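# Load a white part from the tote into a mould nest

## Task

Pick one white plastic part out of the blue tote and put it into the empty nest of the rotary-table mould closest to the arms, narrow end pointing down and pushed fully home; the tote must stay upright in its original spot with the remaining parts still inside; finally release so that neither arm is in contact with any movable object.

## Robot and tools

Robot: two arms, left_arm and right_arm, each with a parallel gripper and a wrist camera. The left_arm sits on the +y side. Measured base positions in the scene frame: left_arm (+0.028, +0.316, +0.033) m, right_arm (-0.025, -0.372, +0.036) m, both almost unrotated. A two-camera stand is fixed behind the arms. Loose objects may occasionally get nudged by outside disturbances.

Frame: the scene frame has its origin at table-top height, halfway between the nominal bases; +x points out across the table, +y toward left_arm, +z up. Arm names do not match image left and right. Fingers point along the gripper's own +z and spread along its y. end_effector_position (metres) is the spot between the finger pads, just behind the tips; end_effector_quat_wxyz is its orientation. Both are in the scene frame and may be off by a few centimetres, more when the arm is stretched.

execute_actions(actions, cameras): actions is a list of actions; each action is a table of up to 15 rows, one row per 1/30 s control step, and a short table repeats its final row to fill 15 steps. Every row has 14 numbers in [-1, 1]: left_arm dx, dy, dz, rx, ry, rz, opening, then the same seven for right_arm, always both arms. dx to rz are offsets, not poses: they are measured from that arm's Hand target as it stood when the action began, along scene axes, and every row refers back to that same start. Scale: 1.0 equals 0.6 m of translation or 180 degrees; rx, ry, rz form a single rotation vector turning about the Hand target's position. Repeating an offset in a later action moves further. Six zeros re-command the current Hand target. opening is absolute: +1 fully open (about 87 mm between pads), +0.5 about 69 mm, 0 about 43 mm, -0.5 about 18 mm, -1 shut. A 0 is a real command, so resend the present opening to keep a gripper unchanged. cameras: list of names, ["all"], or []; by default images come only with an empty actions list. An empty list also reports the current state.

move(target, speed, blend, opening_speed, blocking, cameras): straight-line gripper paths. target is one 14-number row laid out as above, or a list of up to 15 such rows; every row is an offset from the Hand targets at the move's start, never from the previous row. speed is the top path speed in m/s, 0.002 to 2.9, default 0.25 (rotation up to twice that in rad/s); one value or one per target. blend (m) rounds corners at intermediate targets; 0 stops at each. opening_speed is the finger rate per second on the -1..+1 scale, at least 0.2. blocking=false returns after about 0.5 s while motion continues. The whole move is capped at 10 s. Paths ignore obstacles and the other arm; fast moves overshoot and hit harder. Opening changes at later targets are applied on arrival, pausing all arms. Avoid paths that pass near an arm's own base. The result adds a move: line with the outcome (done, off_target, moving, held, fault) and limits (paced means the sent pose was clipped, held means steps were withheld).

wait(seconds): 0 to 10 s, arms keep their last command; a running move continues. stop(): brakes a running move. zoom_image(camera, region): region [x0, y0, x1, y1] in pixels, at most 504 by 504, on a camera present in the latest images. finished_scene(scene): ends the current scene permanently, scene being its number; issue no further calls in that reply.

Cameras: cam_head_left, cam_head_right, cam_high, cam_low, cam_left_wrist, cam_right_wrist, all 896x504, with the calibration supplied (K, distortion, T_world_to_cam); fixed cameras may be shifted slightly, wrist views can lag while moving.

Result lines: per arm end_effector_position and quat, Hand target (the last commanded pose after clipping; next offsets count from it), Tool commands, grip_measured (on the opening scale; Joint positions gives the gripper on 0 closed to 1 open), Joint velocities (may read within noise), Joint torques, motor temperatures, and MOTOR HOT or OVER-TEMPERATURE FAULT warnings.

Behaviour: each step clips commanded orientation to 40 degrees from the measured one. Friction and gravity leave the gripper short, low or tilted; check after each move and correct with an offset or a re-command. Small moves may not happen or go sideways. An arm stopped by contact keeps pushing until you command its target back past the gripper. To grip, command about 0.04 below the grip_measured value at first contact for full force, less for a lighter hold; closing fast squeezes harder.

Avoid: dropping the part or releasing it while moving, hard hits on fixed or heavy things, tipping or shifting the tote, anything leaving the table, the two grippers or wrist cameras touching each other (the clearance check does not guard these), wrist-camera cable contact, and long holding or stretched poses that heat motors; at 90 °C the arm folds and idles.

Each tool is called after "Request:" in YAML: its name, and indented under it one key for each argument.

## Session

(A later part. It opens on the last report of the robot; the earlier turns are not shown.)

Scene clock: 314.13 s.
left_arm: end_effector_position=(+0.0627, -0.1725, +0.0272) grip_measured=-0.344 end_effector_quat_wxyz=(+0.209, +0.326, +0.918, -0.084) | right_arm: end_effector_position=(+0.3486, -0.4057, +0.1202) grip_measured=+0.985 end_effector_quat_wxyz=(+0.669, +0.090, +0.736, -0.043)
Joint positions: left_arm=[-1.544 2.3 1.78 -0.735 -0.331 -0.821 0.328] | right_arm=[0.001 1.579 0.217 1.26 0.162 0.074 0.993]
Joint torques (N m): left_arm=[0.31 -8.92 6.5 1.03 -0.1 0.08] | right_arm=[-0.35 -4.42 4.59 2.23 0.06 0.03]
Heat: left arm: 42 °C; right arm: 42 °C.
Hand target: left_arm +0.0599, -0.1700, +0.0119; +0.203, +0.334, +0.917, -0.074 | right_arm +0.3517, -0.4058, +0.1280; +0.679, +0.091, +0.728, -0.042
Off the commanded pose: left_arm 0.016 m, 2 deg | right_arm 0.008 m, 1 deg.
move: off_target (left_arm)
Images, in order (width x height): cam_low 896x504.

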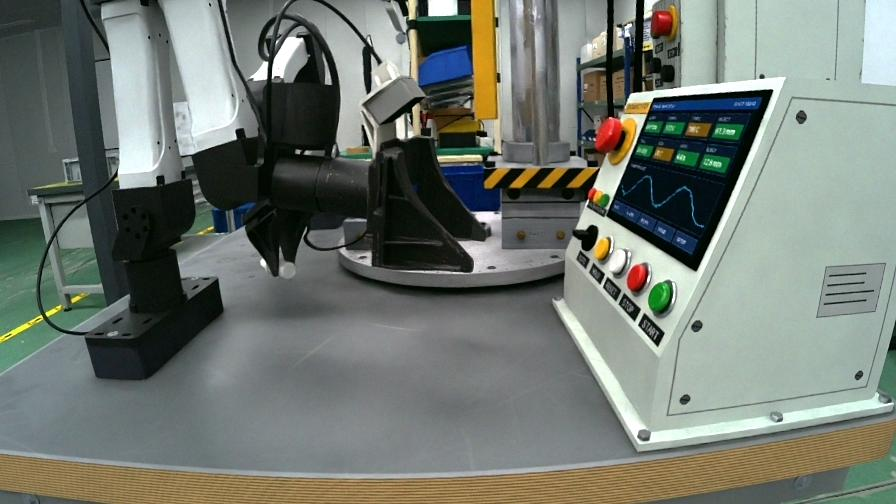

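Request:
move:
  target: [0,0,-0.0083,0,0,0,-0.42,0,0,0,0,0,0,1.0]
  speed: 0.02
  cameras: ["cam_low"]

Request:
zoom_image:
  camera: "cam_low"
  region: [220, 220, 320, 300]

Scene clock: 320.33 s.
left_arm: end_effector_position=(+0.0627, -0.1728, +0.0227) grip_measured=-0.344 end_effector_quat_wxyz=(+0.209, +0.326, +0.918, -0.084) | right_arm: end_effector_position=(+0.3486, -0.4057, +0.1202) grip_measured=+0.985 end_effector_quat_wxyz=(+0.669, +0.090, +0.736, -0.043)
Joint positions: left_arm=[-1.544 2.306 1.772 -0.72 -0.331 -0.821 0.328] | right_arm=[0.001 1.579 0.217 1.26 0.162 0.074 0.993]
Joint torques (N m): left_arm=[0.35 -8.91 6.37 1 -0.1 0.1] | right_arm=[-0.38 -4.49 4.62 2.25 0.05 -0.01]
Heat: left arm: 42 °C; right arm: 43 °C.
Hand target: left_arm +0.0599, -0.1700, +0.0069; +0.203, +0.334, +0.917, -0.074 | right_arm +0.3517, -0.4058, +0.1280; +0.679, +0.091, +0.728, -0.042
Off the commanded pose: left_arm 0.016 m, 2 deg | right_arm 0.008 m, 1 deg.
move: off_target (left_arm)
Images, in order (width x height): cam_low 896x504.

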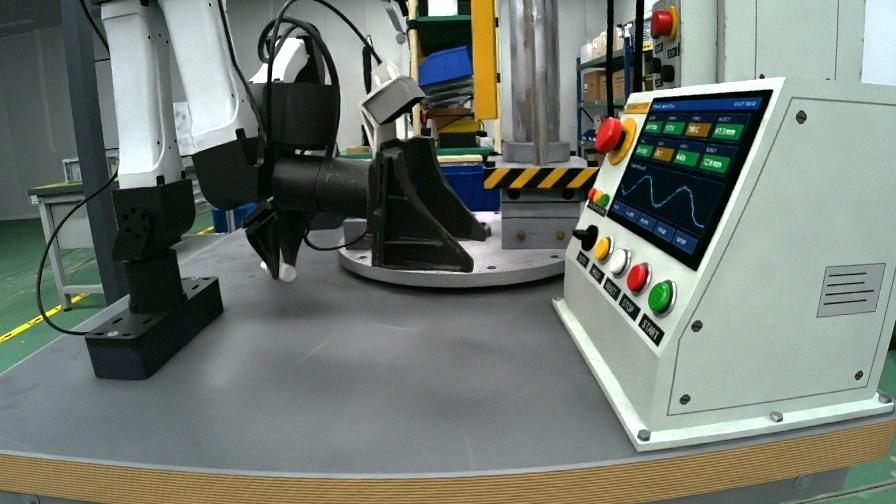

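Scaled by 5.040 from the camera's 896x504 image, which has a finer 1280x720 frame.

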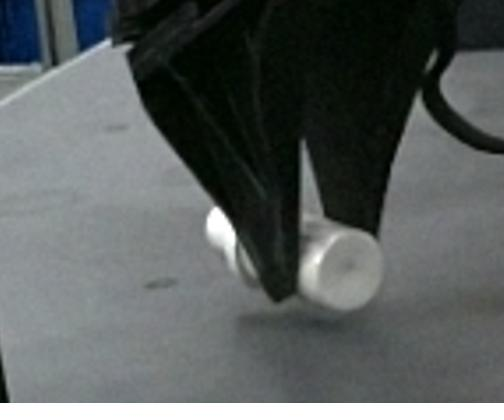

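Request:
move:
  target: [0,0,-0.0067,0,0,0,-0.42,0,0,0,0,0,0,1.0]
  speed: 0.02
  cameras: ["cam_low"]

Request:
zoom_image:
  camera: "cam_low"
  region: [220, 220, 320, 300]

Scene clock: 324.50 s.
left_arm: end_effector_position=(+0.0627, -0.1735, +0.0210) grip_measured=-0.344 end_effector_quat_wxyz=(+0.210, +0.325, +0.918, -0.086) | right_arm: end_effector_position=(+0.3486, -0.4057, +0.1202) grip_measured=+0.985 end_effector_quat_wxyz=(+0.669, +0.090, +0.736, -0.043)
Joint positions: left_arm=[-1.544 2.306 1.764 -0.707 -0.331 -0.821 0.328] | right_arm=[0.001 1.579 0.217 1.26 0.162 0.074 0.993]
Joint torques (N m): left_arm=[0.36 -8.51 6.37 1.03 -0.1 0.1] | right_arm=[-0.34 -4.36 4.56 2.25 0.06 0]
Heat: left arm: 42 °C; right arm: 43 °C.
Hand target: left_arm +0.0599, -0.1700, +0.0029; +0.203, +0.334, +0.917, -0.074 | right_arm +0.3517, -0.4058, +0.1280; +0.679, +0.091, +0.728, -0.042
Off the commanded pose: left_arm 0.019 m, 2 deg | right_arm 0.008 m, 1 deg.
move: off_target (left_arm)
Images, in order (width x height): cam_low 896x504.

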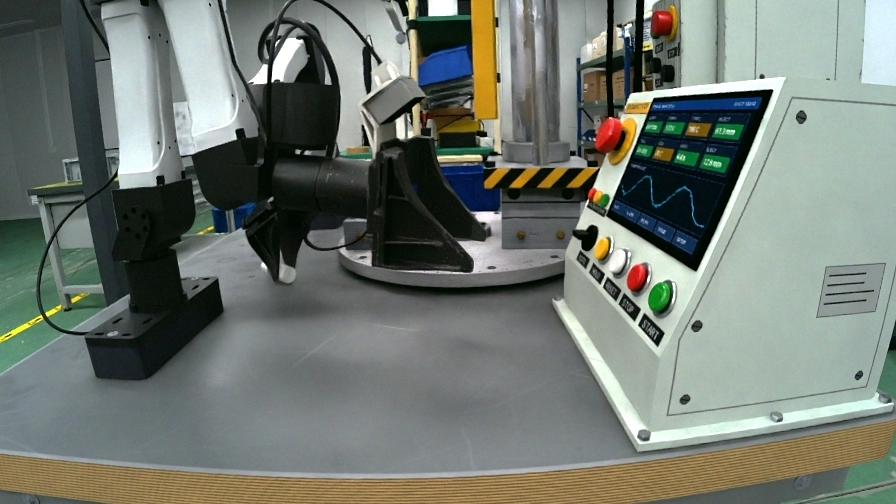

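Scaled by 5.040 from the camera's 896x504 image, which has a finer 1280x720 frame.

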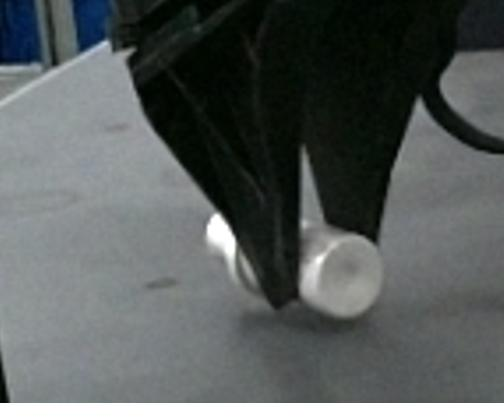

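Request:
move:
  target: [0,0,-0.0067,0,0,0,-0.42,0,0,0,0,0,0,1.0]
  speed: 0.02
  cameras: ["cam_low"]

Request:
zoom_image:
  camera: "cam_low"
  region: [220, 220, 320, 300]

Scene clock: 330.43 s.
left_arm: end_effector_position=(+0.0626, -0.1733, +0.0167) grip_measured=-0.344 end_effector_quat_wxyz=(+0.209, +0.326, +0.918, -0.085) | right_arm: end_effector_position=(+0.3486, -0.4057, +0.1202) grip_measured=+0.985 end_effector_quat_wxyz=(+0.669, +0.090, +0.736, -0.043)
Joint positions: left_arm=[-1.544 2.313 1.759 -0.697 -0.33 -0.82 0.328] | right_arm=[0.001 1.579 0.217 1.26 0.162 0.074 0.993]
Joint torques (N m): left_arm=[0.35 -8.65 6.24 1.07 -0.11 0.06] | right_arm=[-0.36 -4.45 4.6 2.24 0.07 0.01]
Heat: left arm: 42 °C; right arm: 43 °C.
Hand target: left_arm +0.0598, -0.1700, -0.0011; +0.203, +0.334, +0.917, -0.074 | right_arm +0.3517, -0.4058, +0.1280; +0.679, +0.091, +0.728, -0.042
Off the commanded pose: left_arm 0.018 m, 2 deg | right_arm 0.008 m, 1 deg.
move: off_target (left_arm)
Images, in order (width x height): cam_low 896x504.

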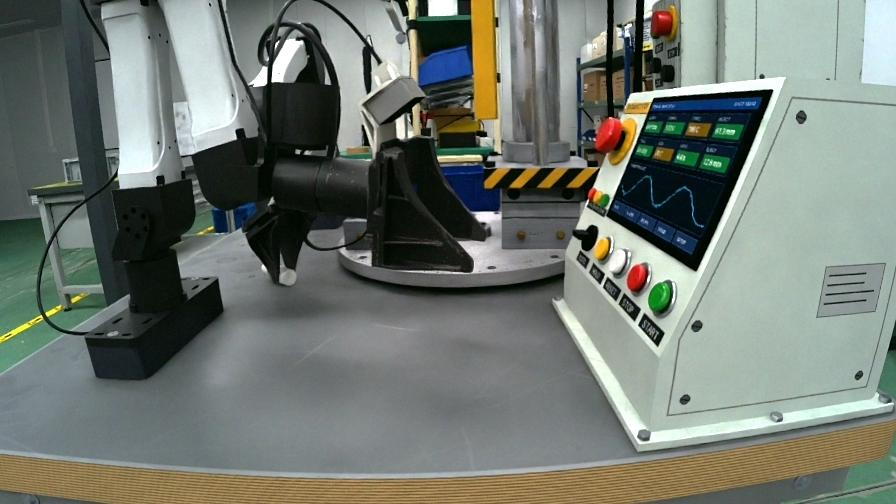

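Scaled by 5.040 from the camera's 896x504 image, which has a finer 1280x720 frame.

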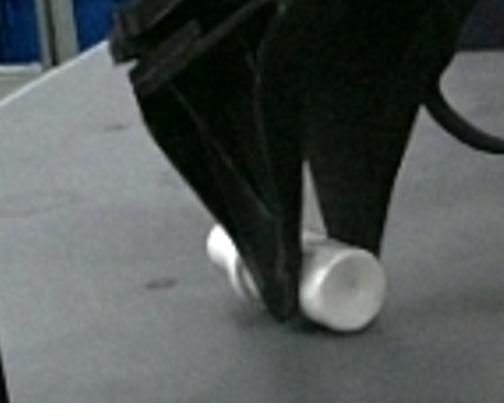

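Request:
move:
  target: [0,0,-0.0042,0,0,0,-0.42,0,0,0,0,0,0,1.0]
  speed: 0.02
  cameras: ["cam_low"]

Request:
zoom_image:
  camera: "cam_low"
  region: [220, 220, 320, 300]

Scene clock: 336.53 s.
left_arm: end_effector_position=(+0.0626, -0.1754, +0.0172) grip_measured=-0.344 end_effector_quat_wxyz=(+0.211, +0.325, +0.918, -0.089) | right_arm: end_effector_position=(+0.3486, -0.4057, +0.1202) grip_measured=+0.985 end_effector_quat_wxyz=(+0.669, +0.090, +0.736, -0.043)
Joint positions: left_arm=[-1.544 2.313 1.759 -0.688 -0.33 -0.82 0.328] | right_arm=[0.001 1.579 0.217 1.26 0.162 0.074 0.993]
Joint torques (N m): left_arm=[0.35 -8.44 5.76 1.06 -0.11 0.07] | right_arm=[-0.32 -4.45 4.6 2.23 0.07 0.03]
Heat: left arm: 41 °C; right arm: 43 °C.
Hand target: left_arm +0.0598, -0.1700, -0.0036; +0.203, +0.334, +0.917, -0.074 | right_arm +0.3517, -0.4058, +0.1280; +0.679, +0.091, +0.728, -0.042
Off the commanded pose: left_arm 0.022 m, 2 deg | right_arm 0.008 m, 1 deg.
move: off_target (left_arm)
Images, in order (width x height): cam_low 896x504.

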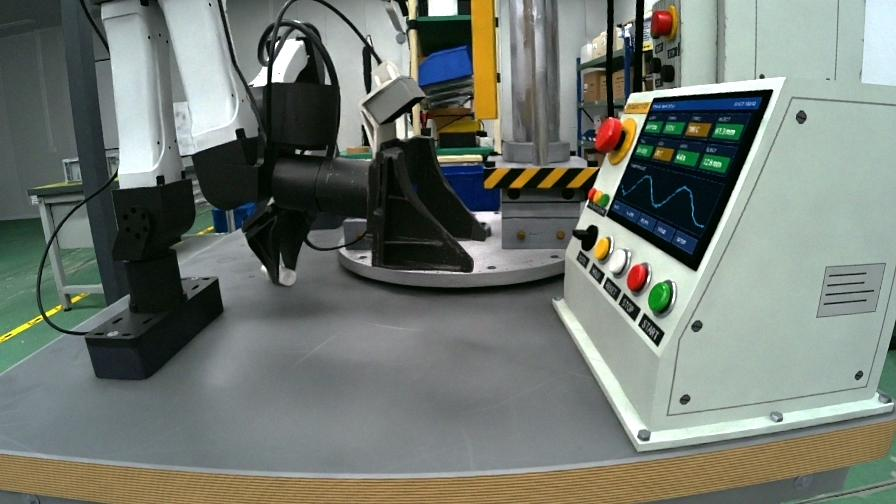

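Scaled by 5.040 from the camera's 896x504 image, which has a finer 1280x720 frame.

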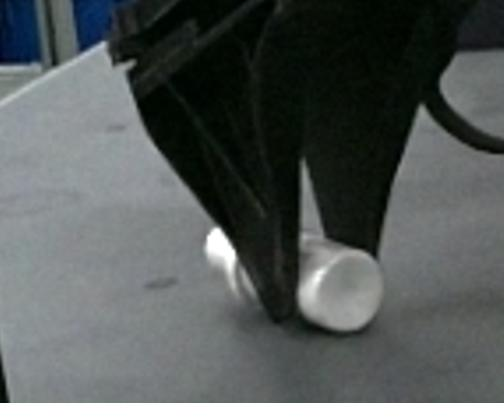

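Request:
move:
  target:
    - [0,0,0.012,0,0,0,-0.42,0,0,0,0,0,0,1.0]
    - [0,0,0.012,0,0,0,0.15,0,0,0,0,0,0,1.0]
  speed: 0.03
  opening_speed: 0.5
  cameras: ["cam_low","cam_left_wrist"]

Request:
zoom_image:
  camera: "cam_low"
  region: [220, 220, 320, 300]

Scene clock: 346.50 s.
left_arm: end_effector_position=(+0.0626, -0.1752, +0.0168) grip_measured=+0.150 end_effector_quat_wxyz=(+0.210, +0.325, +0.918, -0.089) | right_arm: end_effector_position=(+0.3486, -0.4057, +0.1202) grip_measured=+0.985 end_effector_quat_wxyz=(+0.669, +0.090, +0.736, -0.043)
Joint positions: left_arm=[-1.544 2.313 1.757 -0.687 -0.33 -0.82 0.575] | right_arm=[0.001 1.579 0.217 1.26 0.162 0.074 0.993]
Joint torques (N m): left_arm=[0.31 -9.05 7.32 0.82 -0.11 0.08] | right_arm=[-0.31 -4.4 4.44 2.23 0.06 0.02]
Heat: left arm: 41 °C; right arm: 43 °C.
Hand target: left_arm +0.0598, -0.1700, +0.0036; +0.203, +0.334, +0.917, -0.074 | right_arm +0.3517, -0.4058, +0.1280; +0.679, +0.091, +0.728, -0.042
Off the commanded pose: left_arm 0.014 m, 2 deg | right_arm 0.008 m, 1 deg.
move: off_target (left_arm); target 2's new opening was sent with left_arm's hand 0.015 m and 2 deg from that target
camera_calibration:
cam_left_wrist: T_world_to_cam=[[-0.632641, -0.773598, 0.0362189, -0.0998992], [-0.697462, 0.589457, 0.407538, 0.161869], [-0.33662, 0.232564, -0.91247, 0.215753], [0, 0, 0, 1]] pos_world=[0.122324, -0.222873, 0.134518]
Images, in order (width x height): cam_low 896x504, cam_left_wrist 896x504.

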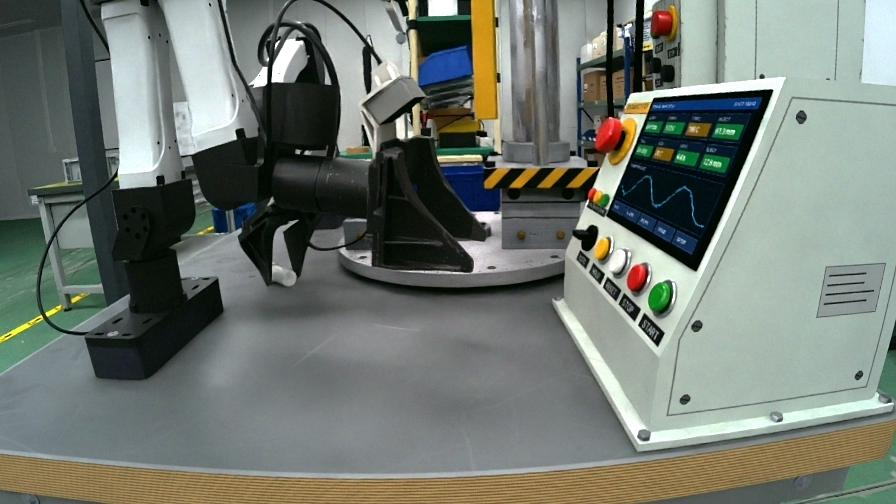

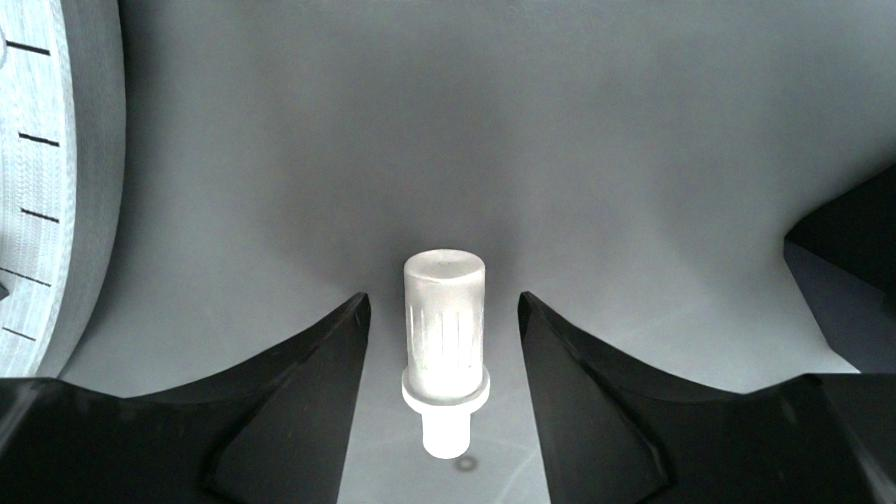

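Scaled by 5.040 from the camera's 896x504 image, which has a finer 1280x720 frame.

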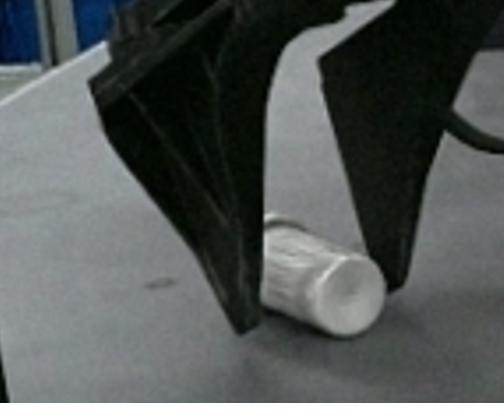

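Request:
move:
  target:
    - [0,0,0.1,0,0,0,0.15,0,0,0,0,0,0,1.0]
    - [0,0,0.4,0,0,0,0.15,0,0,0,0,0,0,1.0]
  speed: [0.06,0.2]
  blend: 0.01
  cameras: ["cam_left_wrist"]

Scene clock: 361.93 s.
left_arm: end_effector_position=(+0.0631, -0.1686, +0.2515) grip_measured=+0.150 end_effector_quat_wxyz=(+0.231, +0.323, +0.907, -0.138) | right_arm: end_effector_position=(+0.3486, -0.4057, +0.1202) grip_measured=+0.985 end_effector_quat_wxyz=(+0.669, +0.090, +0.736, -0.043)
Joint positions: left_arm=[-1.544 2.371 2.815 -1.574 -0.329 -0.797 0.575] | right_arm=[0.001 1.579 0.217 1.26 0.162 0.074 0.993]
Joint torques (N m): left_arm=[0.17 -8.68 7.71 0.95 -0.11 0.12] | right_arm=[-0.34 -4.42 4.63 2.23 0.05 0.01]
Heat: left arm: 43 °C; right arm: 43 °C.
Hand target: left_arm +0.0598, -0.1700, +0.2436; +0.203, +0.334, +0.917, -0.075 | right_arm +0.3517, -0.4058, +0.1280; +0.679, +0.091, +0.728, -0.042
Off the commanded pose: left_arm 0.009 m, 8 deg | right_arm 0.008 m, 1 deg.
joint sent to its limit (left arm) — joint 4 (wrist pitch), lower limit. The joint targets are off in orientation, not in position.
move: off_target (left_arm)
camera_calibration:
cam_left_wrist: T_world_to_cam=[[-0.648235, -0.753198, 0.111731, -0.11752], [-0.688806, 0.642598, 0.335582, 0.0891421], [-0.324557, 0.140575, -0.935362, 0.417983], [0, 0, 0, 1]] pos_world=[0.120881, -0.204556, 0.374181]
Images, in order (width x height): cam_left_wrist 896x504.

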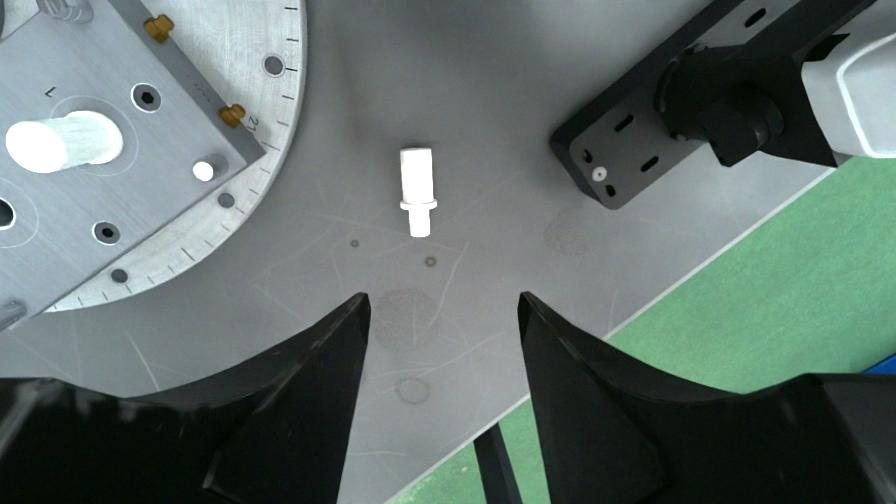

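Request:
move:
  target: [0.352,0.545,0.011,-0.0546,0.2069,0.5917,0.15,0,0,0,0,0,0,1.0]
  speed: 0.2
  cameras: ["cam_left_wrist","cam_high"]

Scene clock: 388.90 s.
left_arm: end_effector_position=(+0.2779, +0.1548, +0.2445) grip_measured=+0.150 end_effector_quat_wxyz=(-0.038, -0.567, +0.820, -0.067) | right_arm: end_effector_position=(+0.3486, -0.4057, +0.1202) grip_measured=+0.985 end_effector_quat_wxyz=(+0.669, +0.090, +0.736, -0.043)
Joint positions: left_arm=[-0.338 1.626 1.693 -1.572 0.139 -1.564 0.575] | right_arm=[0.001 1.579 0.217 1.26 0.162 0.074 0.993]
Joint torques (N m): left_arm=[1.16 -7.82 5.65 0.26 0.22 -0.1] | right_arm=[-0.39 -4.41 4.52 2.27 0.07 0]
Heat: left arm: 44 °C; right arm: 43 °C.
Hand target: left_arm +0.2711, +0.1571, +0.2503; -0.057, -0.572, +0.818, -0.039 | right_arm +0.3517, -0.4058, +0.1280; +0.679, +0.091, +0.728, -0.042
Off the commanded pose: left_arm 0.009 m, 4 deg | right_arm 0.008 m, 1 deg.
joint sent to its limit (left arm) — joint 4 (wrist pitch), lower limit. The joint targets are off in orientation, not in position.
move: off_target (left_arm)
camera_calibration:
cam_left_wrist: T_world_to_cam=[[0.937006, -0.341583, 0.073081, -0.228756], [-0.237884, -0.470781, 0.849575, -0.0469209], [-0.255795, -0.813441, -0.522381, 0.463243], [0, 0, 0, 1]] pos_world=[0.32168, 0.276592, 0.29857]
Images, in order (width x height): cam_high 896x504, cam_left_wrist 896x504.

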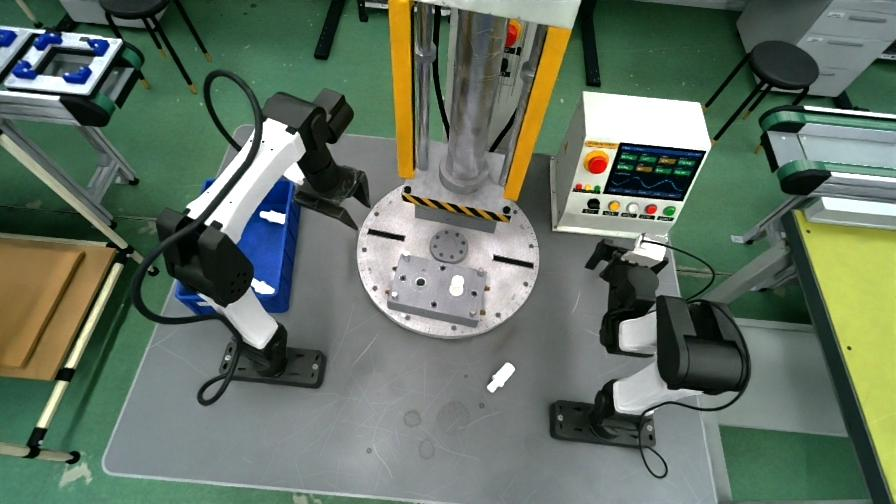

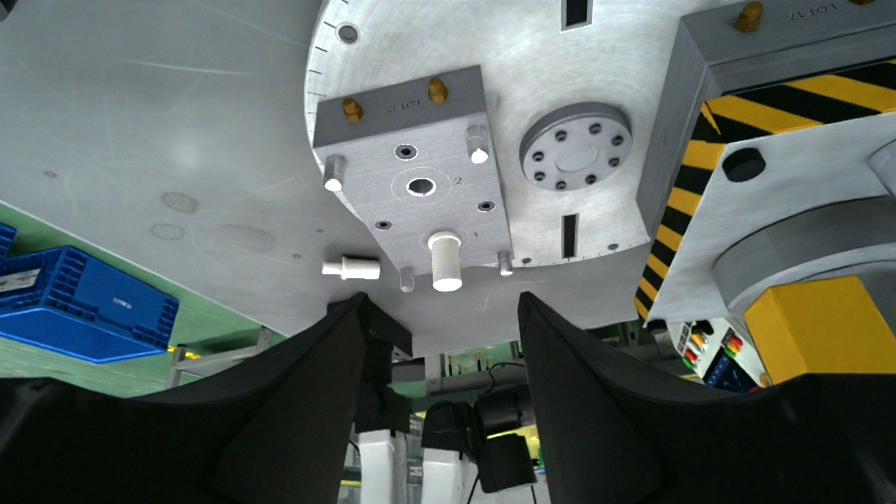

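Request:
move:
  target: [0,0,-0.1,0,0,0,0.15,0,0,0,0,0,0,1.0]
  speed: 0.12
  cameras: ["cam_left_wrist"]

Scene clock: 393.60 s.
left_arm: end_effector_position=(+0.2714, +0.1572, +0.1924) grip_measured=+0.150 end_effector_quat_wxyz=(-0.057, -0.569, +0.819, -0.040) | right_arm: end_effector_position=(+0.3486, -0.4057, +0.1202) grip_measured=+0.985 end_effector_quat_wxyz=(+0.669, +0.090, +0.736, -0.043)
Joint positions: left_arm=[-0.338 1.621 1.478 -1.43 0.139 -1.565 0.575] | right_arm=[0.001 1.579 0.217 1.26 0.162 0.074 0.993]
Joint torques (N m): left_arm=[0.64 -6.02 5.96 0.37 0.11 -0.07] | right_arm=[-0.35 -4.38 4.48 2.23 0.08 -0.03]
Heat: left arm: 44 °C; right arm: 43 °C.
Hand target: left_arm +0.2711, +0.1571, +0.1903; -0.057, -0.572, +0.818, -0.040 | right_arm +0.3517, -0.4058, +0.1280; +0.679, +0.091, +0.728, -0.042
Off the commanded pose: left_arm 0.002 m, 0 deg | right_arm 0.008 m, 1 deg.
move: done
camera_calibration:
cam_left_wrist: T_world_to_cam=[[0.939616, -0.34217, 0.0063893, -0.205732], [-0.184255, -0.490066, 0.851989, -0.0151666], [-0.288394, -0.80172, -0.523521, 0.443557], [0, 0, 0, 1]] pos_world=[0.318433, 0.277781, 0.246448]
Images, in order (width x height): cam_left_wrist 896x504.

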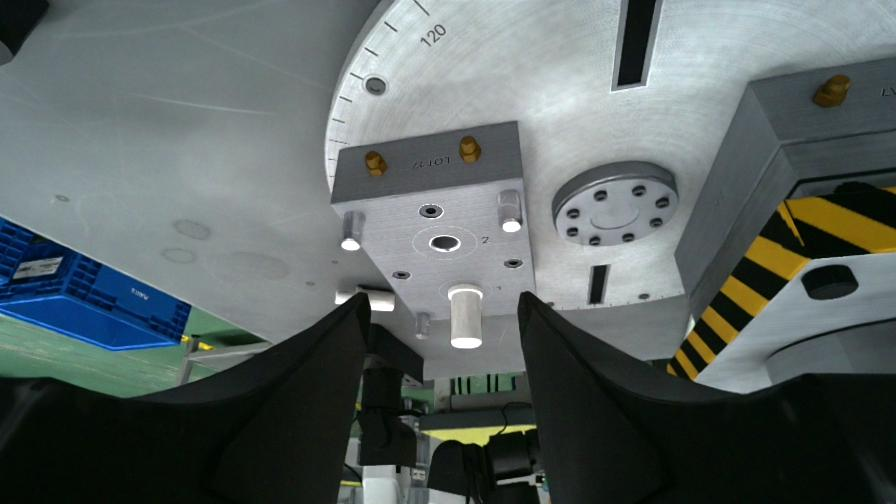

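Request:
move:
  target:
    - [0,0,0,0,0,0,0.15,-0.2528,0.193,0.1533,0.1125,0.2577,-0.0484,1.0]
    - [0,0,0,0,0,0,0.15,-0.4735,0.406,0.0667,0.2249,0.5153,-0.0968,0.3]
  speed: 0.2
  blend: 0.04
  cameras: ["cam_right_wrist","cam_high","cam_left_wrist"]

Scene clock: 416.47 s.
left_arm: end_effector_position=(+0.2715, +0.1571, +0.1924) grip_measured=+0.150 end_effector_quat_wxyz=(-0.057, -0.569, +0.819, -0.040) | right_arm: end_effector_position=(+0.0672, -0.1666, +0.1705) grip_measured=+0.300 end_effector_quat_wxyz=(-0.120, +0.331, +0.935, +0.040)
Joint positions: left_arm=[-0.338 1.621 1.478 -1.429 0.139 -1.565 0.575] | right_arm=[0.792 1.381 1.12 -1.346 -0.251 1.444 0.65]
Joint torques (N m): left_arm=[0.65 -6.02 5.94 0.34 0.11 -0.05] | right_arm=[0.25 -3.11 4.9 0.47 -0.11 0.13]
Heat: left arm: 41 °C; right arm: 42 °C.
Hand target: left_arm +0.2711, +0.1571, +0.1903; -0.057, -0.572, +0.818, -0.039 | right_arm +0.0676, -0.1622, +0.1680; -0.123, +0.332, +0.934, +0.044
Off the commanded pose: left_arm 0.002 m, 0 deg | right_arm 0.005 m, 1 deg.
move: done
camera_calibration:
cam_left_wrist: T_world_to_cam=[[0.939617, -0.342161, 0.00680489, -0.205966], [-0.184579, -0.489934, 0.851995, -0.0151326], [-0.288186, -0.801805, -0.523506, 0.443459], [0, 0, 0, 1]] pos_world=[0.318535, 0.27768, 0.246448]
cam_right_wrist: T_world_to_cam=[[-0.619937, -0.784485, 0.0161651, -0.0958687], [-0.345486, 0.291401, 0.892034, -0.054909], [-0.704498, 0.54742, -0.451679, 0.360883], [0, 0, 0, 1]] pos_world=[0.175839, -0.256762, 0.213534]
Images, in order (width x height): cam_high 896x504, cam_left_wrist 896x504, cam_right_wrist 896x504.

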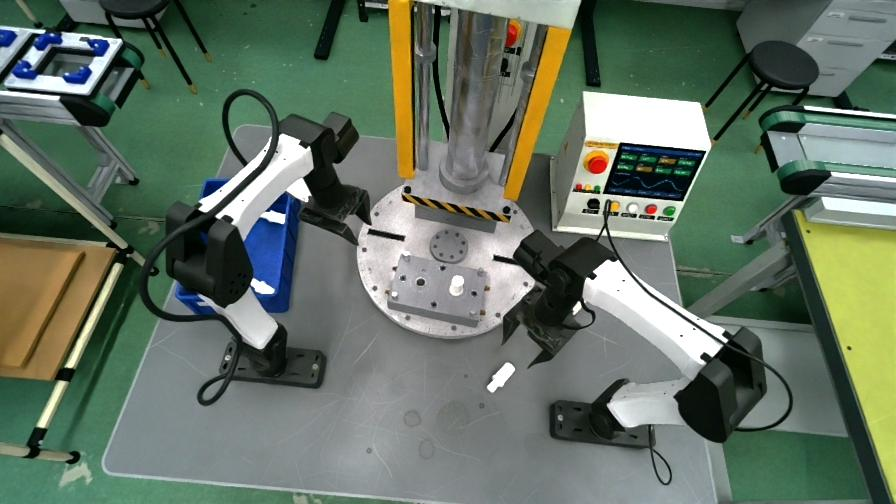

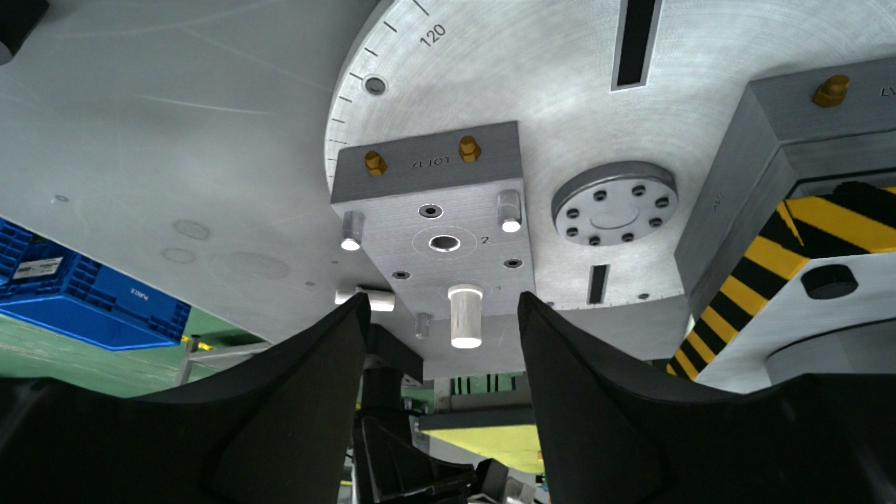

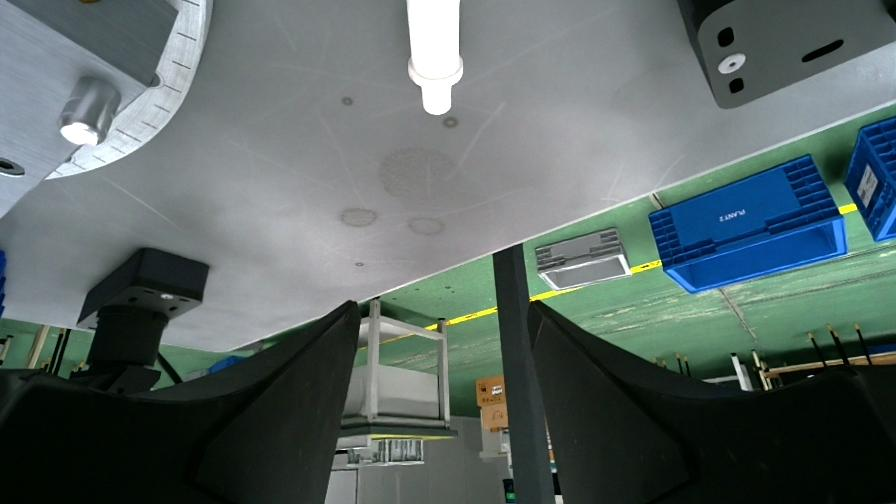

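Request:
move:
  target: [0,0,0,0,0,0,0.15,0.0043,0.0055,-0.1633,0,0,0,0.3]
  speed: 0.1
  cameras: ["cam_right_wrist"]

Scene clock: 426.97 s.
left_arm: end_effector_position=(+0.2715, +0.1571, +0.1924) grip_measured=+0.150 end_effector_quat_wxyz=(-0.057, -0.569, +0.819, -0.040) | right_arm: end_effector_position=(+0.0705, -0.1626, +0.0727) grip_measured=+0.300 end_effector_quat_wxyz=(-0.120, +0.331, +0.935, +0.041)
Joint positions: left_arm=[-0.338 1.621 1.478 -1.429 0.139 -1.565 0.575] | right_arm=[0.795 1.49 0.813 -0.927 -0.251 1.446 0.65]
Joint torques (N m): left_arm=[0.65 -6 5.93 0.33 0.11 -0.06] | right_arm=[0.28 -3.17 4.42 0.46 -0.12 0.11]
Heat: left arm: 41 °C; right arm: 40 °C.
Hand target: left_arm +0.2711, +0.1571, +0.1903; -0.057, -0.572, +0.818, -0.039 | right_arm +0.0703, -0.1588, +0.0700; -0.123, +0.332, +0.934, +0.044
Off the commanded pose: left_arm 0.002 m, 0 deg | right_arm 0.005 m, 1 deg.
move: done
camera_calibration:
cam_right_wrist: T_world_to_cam=[[-0.619974, -0.784474, 0.015257, -0.089051], [-0.345886, 0.290706, 0.892106, 0.0321611], [-0.704269, 0.547805, -0.451569, 0.316817], [0, 0, 0, 1]] pos_world=[0.179039, -0.252762, 0.115732]
Images, in order (width x height): cam_right_wrist 896x504.

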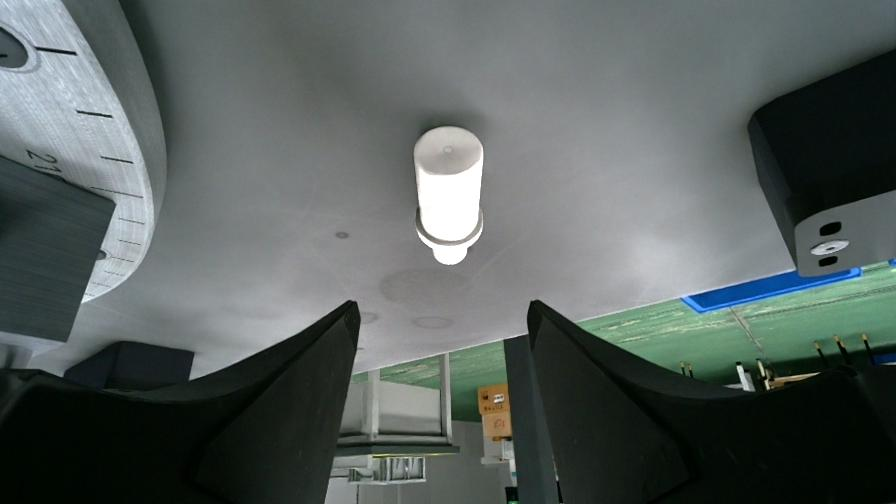

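Request:
zoom_image:
  camera: "cam_right_wrist"
  region: [380, 110, 520, 280]

Scaled by 2.965 from the camera's 896x504 image, which has a finer 1280x720 frame.

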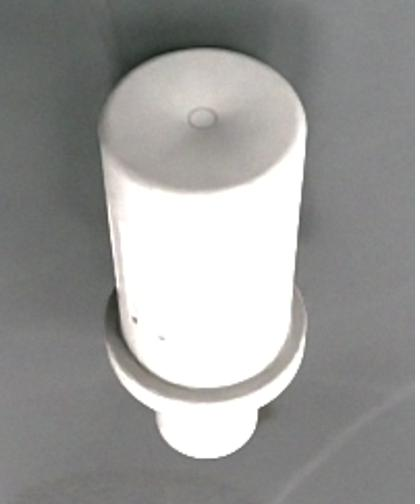

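Request:
move:
  target: [0,0,0,0,0,0,0.15,-0.0053,0.0013,-0.0583,0,0,0.0044,0.3]
  speed: 0.06
  cameras: ["cam_right_wrist"]

Request:
zoom_image:
  camera: "cam_right_wrist"
  region: [340, 170, 560, 360]

Scene clock: 457.70 s.
left_arm: end_effector_position=(+0.2715, +0.1571, +0.1924) grip_measured=+0.150 end_effector_quat_wxyz=(-0.057, -0.569, +0.819, -0.040) | right_arm: end_effector_position=(+0.0677, -0.1614, +0.0376) grip_measured=+0.300 end_effector_quat_wxyz=(-0.120, +0.324, +0.937, +0.040)
Joint positions: left_arm=[-0.338 1.621 1.478 -1.429 0.139 -1.565 0.575] | right_arm=[0.808 1.569 0.726 -0.763 -0.251 1.446 0.65]
Joint torques (N m): left_arm=[0.62 -6 5.93 0.34 0.11 -0.06] | right_arm=[0.27 -3.34 4.1 0.48 -0.11 0.13]
Heat: left arm: 41 °C; right arm: 38 °C.
Hand target: left_arm +0.2711, +0.1571, +0.1903; -0.057, -0.572, +0.818, -0.039 | right_arm +0.0671, -0.1581, +0.0350; -0.123, +0.326, +0.936, +0.043
Off the commanded pose: left_arm 0.002 m, 0 deg | right_arm 0.004 m, 1 deg.
move: done
camera_calibration:
cam_right_wrist: T_world_to_cam=[[-0.609698, -0.79248, 0.0156004, -0.0913047], [-0.34938, 0.28636, 0.89215, 0.0617039], [-0.711479, 0.538491, -0.45147, 0.297378], [0, 0, 0, 1]] pos_world=[0.177468, -0.250162, 0.0806327]
Images, in order (width x height): cam_right_wrist 896x504.

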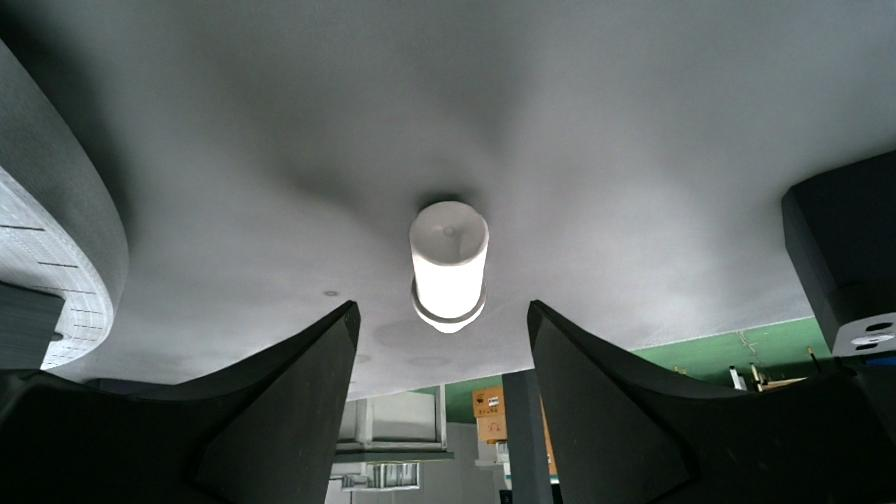

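Scaled by 2.291 from the camera's 896x504 image, which has a finer 1280x720 frame.

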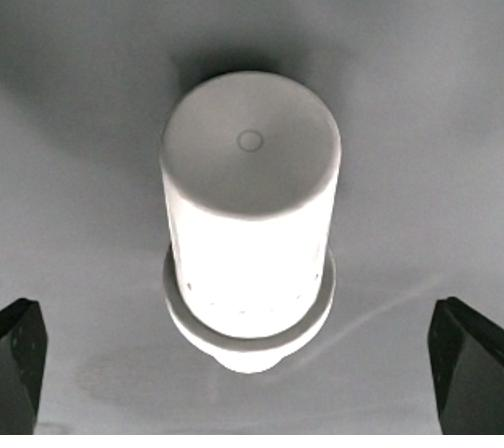

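Request:
move:
  target: [0,0,0,0,0,0,0.15,-0.0037,-0.0005,-0.035,0,0,0,0.3]
  speed: 0.04
  cameras: ["cam_right_wrist"]

Request:
zoom_image:
  camera: "cam_right_wrist"
  region: [340, 220, 560, 410]

Scene clock: 466.70 s.
left_arm: end_effector_position=(+0.2715, +0.1571, +0.1924) grip_measured=+0.150 end_effector_quat_wxyz=(-0.057, -0.569, +0.819, -0.040) | right_arm: end_effector_position=(+0.0658, -0.1614, +0.0166) grip_measured=+0.300 end_effector_quat_wxyz=(-0.120, +0.324, +0.938, +0.040)
Joint positions: left_arm=[-0.338 1.621 1.478 -1.429 0.139 -1.565 0.575] | right_arm=[0.814 1.623 0.677 -0.658 -0.252 1.452 0.65]
Joint torques (N m): left_arm=[0.64 -6 5.96 0.34 0.11 -0.06] | right_arm=[0.2 -3.44 3.7 0.45 -0.11 0.13]
Motor temperatures (°C): left_arm=[28 38 41 29 27 29 29] | right_arm=[29 37 37 37 27 28 31]
Heat: left arm: 41 °C; right arm: 37 °C.
Hand target: left_arm +0.2711, +0.1571, +0.1903; -0.057, -0.572, +0.818, -0.039 | right_arm +0.0648, -0.1583, +0.0141; -0.123, +0.326, +0.936, +0.043
Off the commanded pose: left_arm 0.002 m, 0 deg | right_arm 0.004 m, 1 deg.
move: done
camera_calibration:
cam_right_wrist: T_world_to_cam=[[-0.608973, -0.793049, 0.0150089, -0.0922096], [-0.349878, 0.285553, 0.892213, 0.0796018], [-0.711855, 0.538082, -0.451365, 0.286396], [0, 0, 0, 1]] pos_world=[0.17557, -0.249962, 0.0596314]
Images, in order (width x height): cam_right_wrist 896x504.

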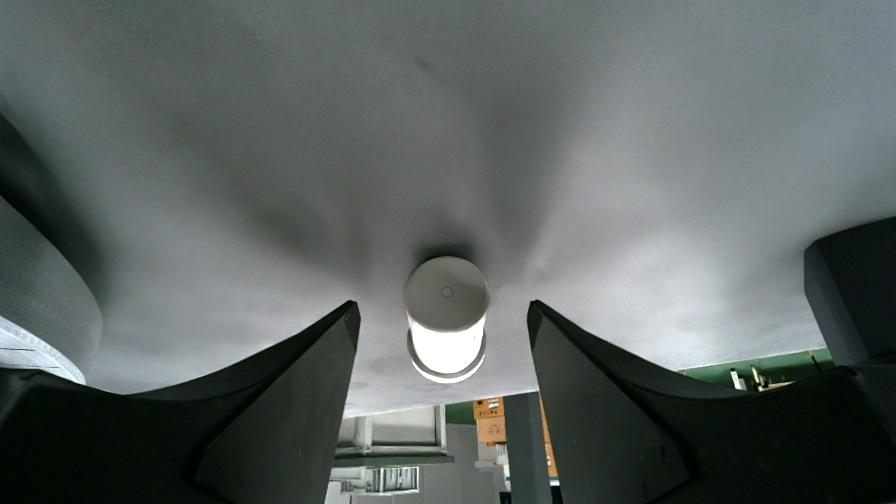

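Scaled by 2.291 from the camera's 896x504 image, which has a finer 1280x720 frame.

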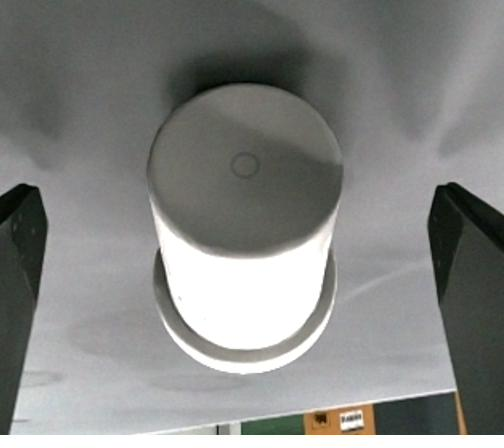

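Request:
move:
  target: [0,0,0,0,0,0,0.15,-0.0012,-0.002,-0.004,0,0,0,0.3]
  speed: 0.02
  cameras: ["cam_right_wrist","cam_low"]

Request:
zoom_image:
  camera: "cam_right_wrist"
  region: [340, 220, 560, 410]

Request:
zoom_image:
  camera: "cam_low"
  region: [220, 220, 320, 300]

Scene clock: 478.33 s.
left_arm: end_effector_position=(+0.2715, +0.1571, +0.1924) grip_measured=+0.150 end_effector_quat_wxyz=(-0.057, -0.569, +0.819, -0.040) | right_arm: end_effector_position=(+0.0652, -0.1619, +0.0149) grip_measured=+0.300 end_effector_quat_wxyz=(-0.119, +0.324, +0.938, +0.041)
Joint positions: left_arm=[-0.338 1.621 1.478 -1.429 0.139 -1.565 0.575] | right_arm=[0.814 1.623 0.668 -0.646 -0.252 1.452 0.65]
Joint torques (N m): left_arm=[0.62 -5.97 5.98 0.34 0.12 -0.06] | right_arm=[0.08 -3.23 3.67 0.49 -0.12 0.13]
Heat: left arm: 41 °C; right arm: 37 °C.
Hand target: left_arm +0.2711, +0.1571, +0.1903; -0.057, -0.572, +0.818, -0.039 | right_arm +0.0641, -0.1596, +0.0116; -0.123, +0.326, +0.936, +0.043
Off the commanded pose: left_arm 0.002 m, 0 deg | right_arm 0.004 m, 1 deg.
move: done
camera_calibration:
cam_right_wrist: T_world_to_cam=[[-0.609003, -0.793077, 0.0120343, -0.0929325], [-0.351826, 0.283703, 0.892038, 0.081], [-0.710868, 0.539019, -0.451801, 0.285664], [0, 0, 0, 1]] pos_world=[0.174971, -0.250661, 0.0579267]
Images, in order (width x height): cam_low 896x504, cam_right_wrist 896x504.

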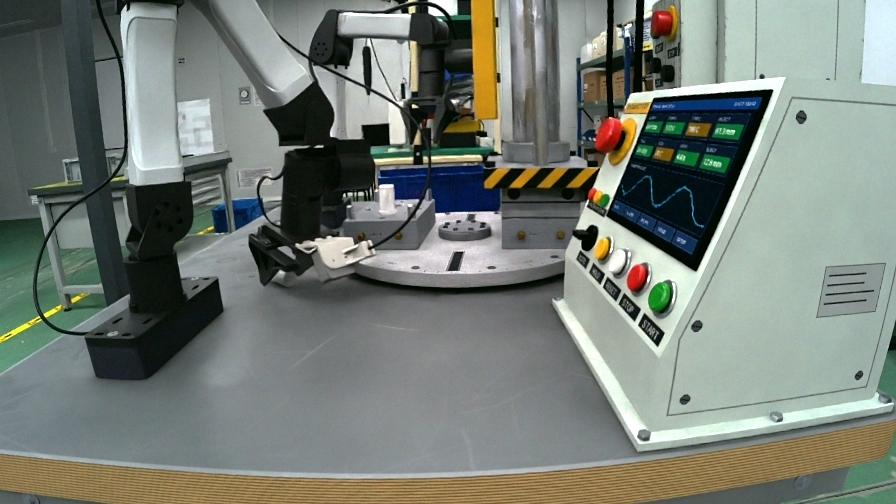

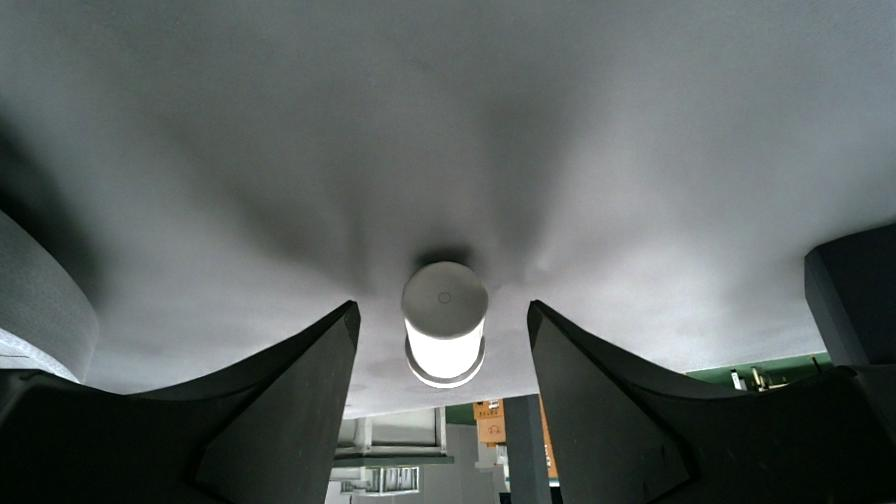

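Scaled by 2.291 from the camera's 896x504 image, which has a finer 1280x720 frame.

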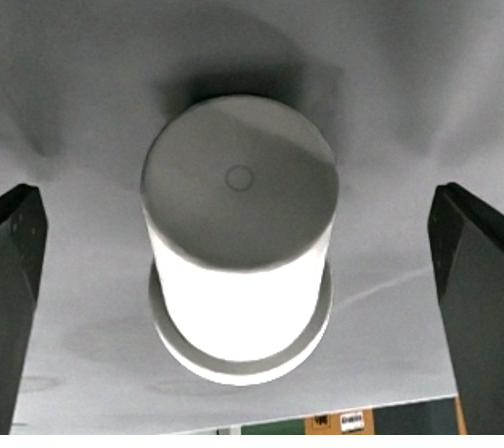

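Scaled by 5.040 from the camera's 896x504 image, which has a finer 1280x720 frame.

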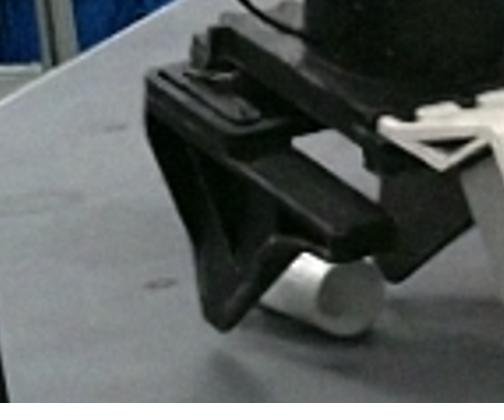

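Request:
move:
  target: [0,0,0,0,0,0,0.15,0,0,0,0,0,0,-0.42]
  opening_speed: 0.4
  cameras: ["cam_right_wrist"]

Request:
zoom_image:
  camera: "cam_right_wrist"
  region: [340, 220, 560, 410]

Scene clock: 484.87 s.
left_arm: end_effector_position=(+0.2715, +0.1571, +0.1924) grip_measured=+0.150 end_effector_quat_wxyz=(-0.057, -0.569, +0.819, -0.040) | right_arm: end_effector_position=(+0.0653, -0.1618, +0.0148) grip_measured=-0.368 end_effector_quat_wxyz=(-0.119, +0.324, +0.938, +0.042)
Joint positions: left_arm=[-0.338 1.621 1.478 -1.429 0.139 -1.565 0.575] | right_arm=[0.814 1.623 0.668 -0.645 -0.252 1.452 0.316]
Joint torques (N m): left_arm=[0.62 -6 5.94 0.34 0.11 -0.06] | right_arm=[0.09 -3.22 3.49 0.48 -0.13 0.12]
Heat: left arm: 41 °C; right arm: 37 °C.
Hand target: left_arm +0.2711, +0.1571, +0.1903; -0.057, -0.572, +0.818, -0.039 | right_arm +0.0641, -0.1595, +0.0116; -0.123, +0.326, +0.936, +0.043
Off the commanded pose: left_arm 0.002 m, 0 deg | right_arm 0.004 m, 1 deg.
move: done
camera_calibration:
cam_right_wrist: T_world_to_cam=[[-0.609017, -0.793078, 0.0112466, -0.0927441], [-0.352244, 0.283144, 0.89205, 0.0809405], [-0.71065, 0.539312, -0.451796, 0.285715], [0, 0, 0, 1]] pos_world=[0.175072, -0.250561, 0.0579252]
Images, in order (width x height): cam_right_wrist 896x504.

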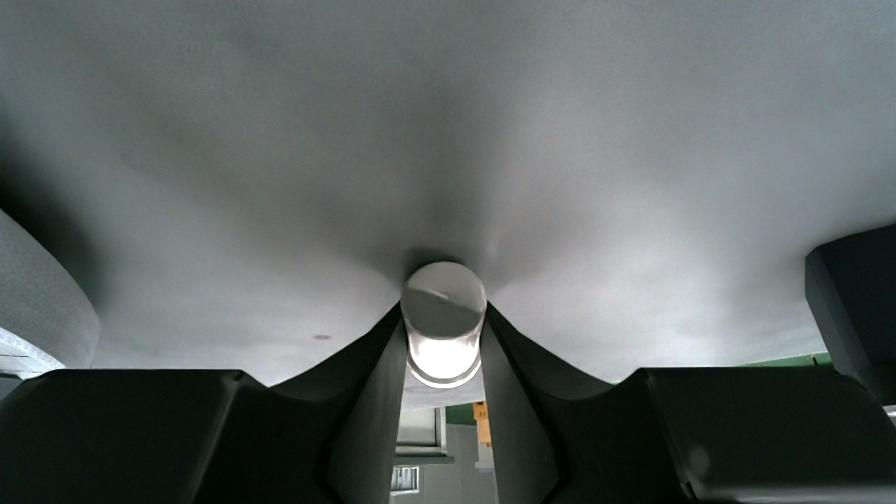

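Scaled by 2.291 from the camera's 896x504 image, which has a finer 1280x720 frame.

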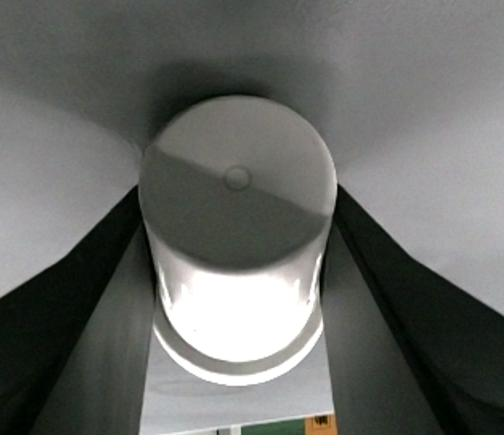

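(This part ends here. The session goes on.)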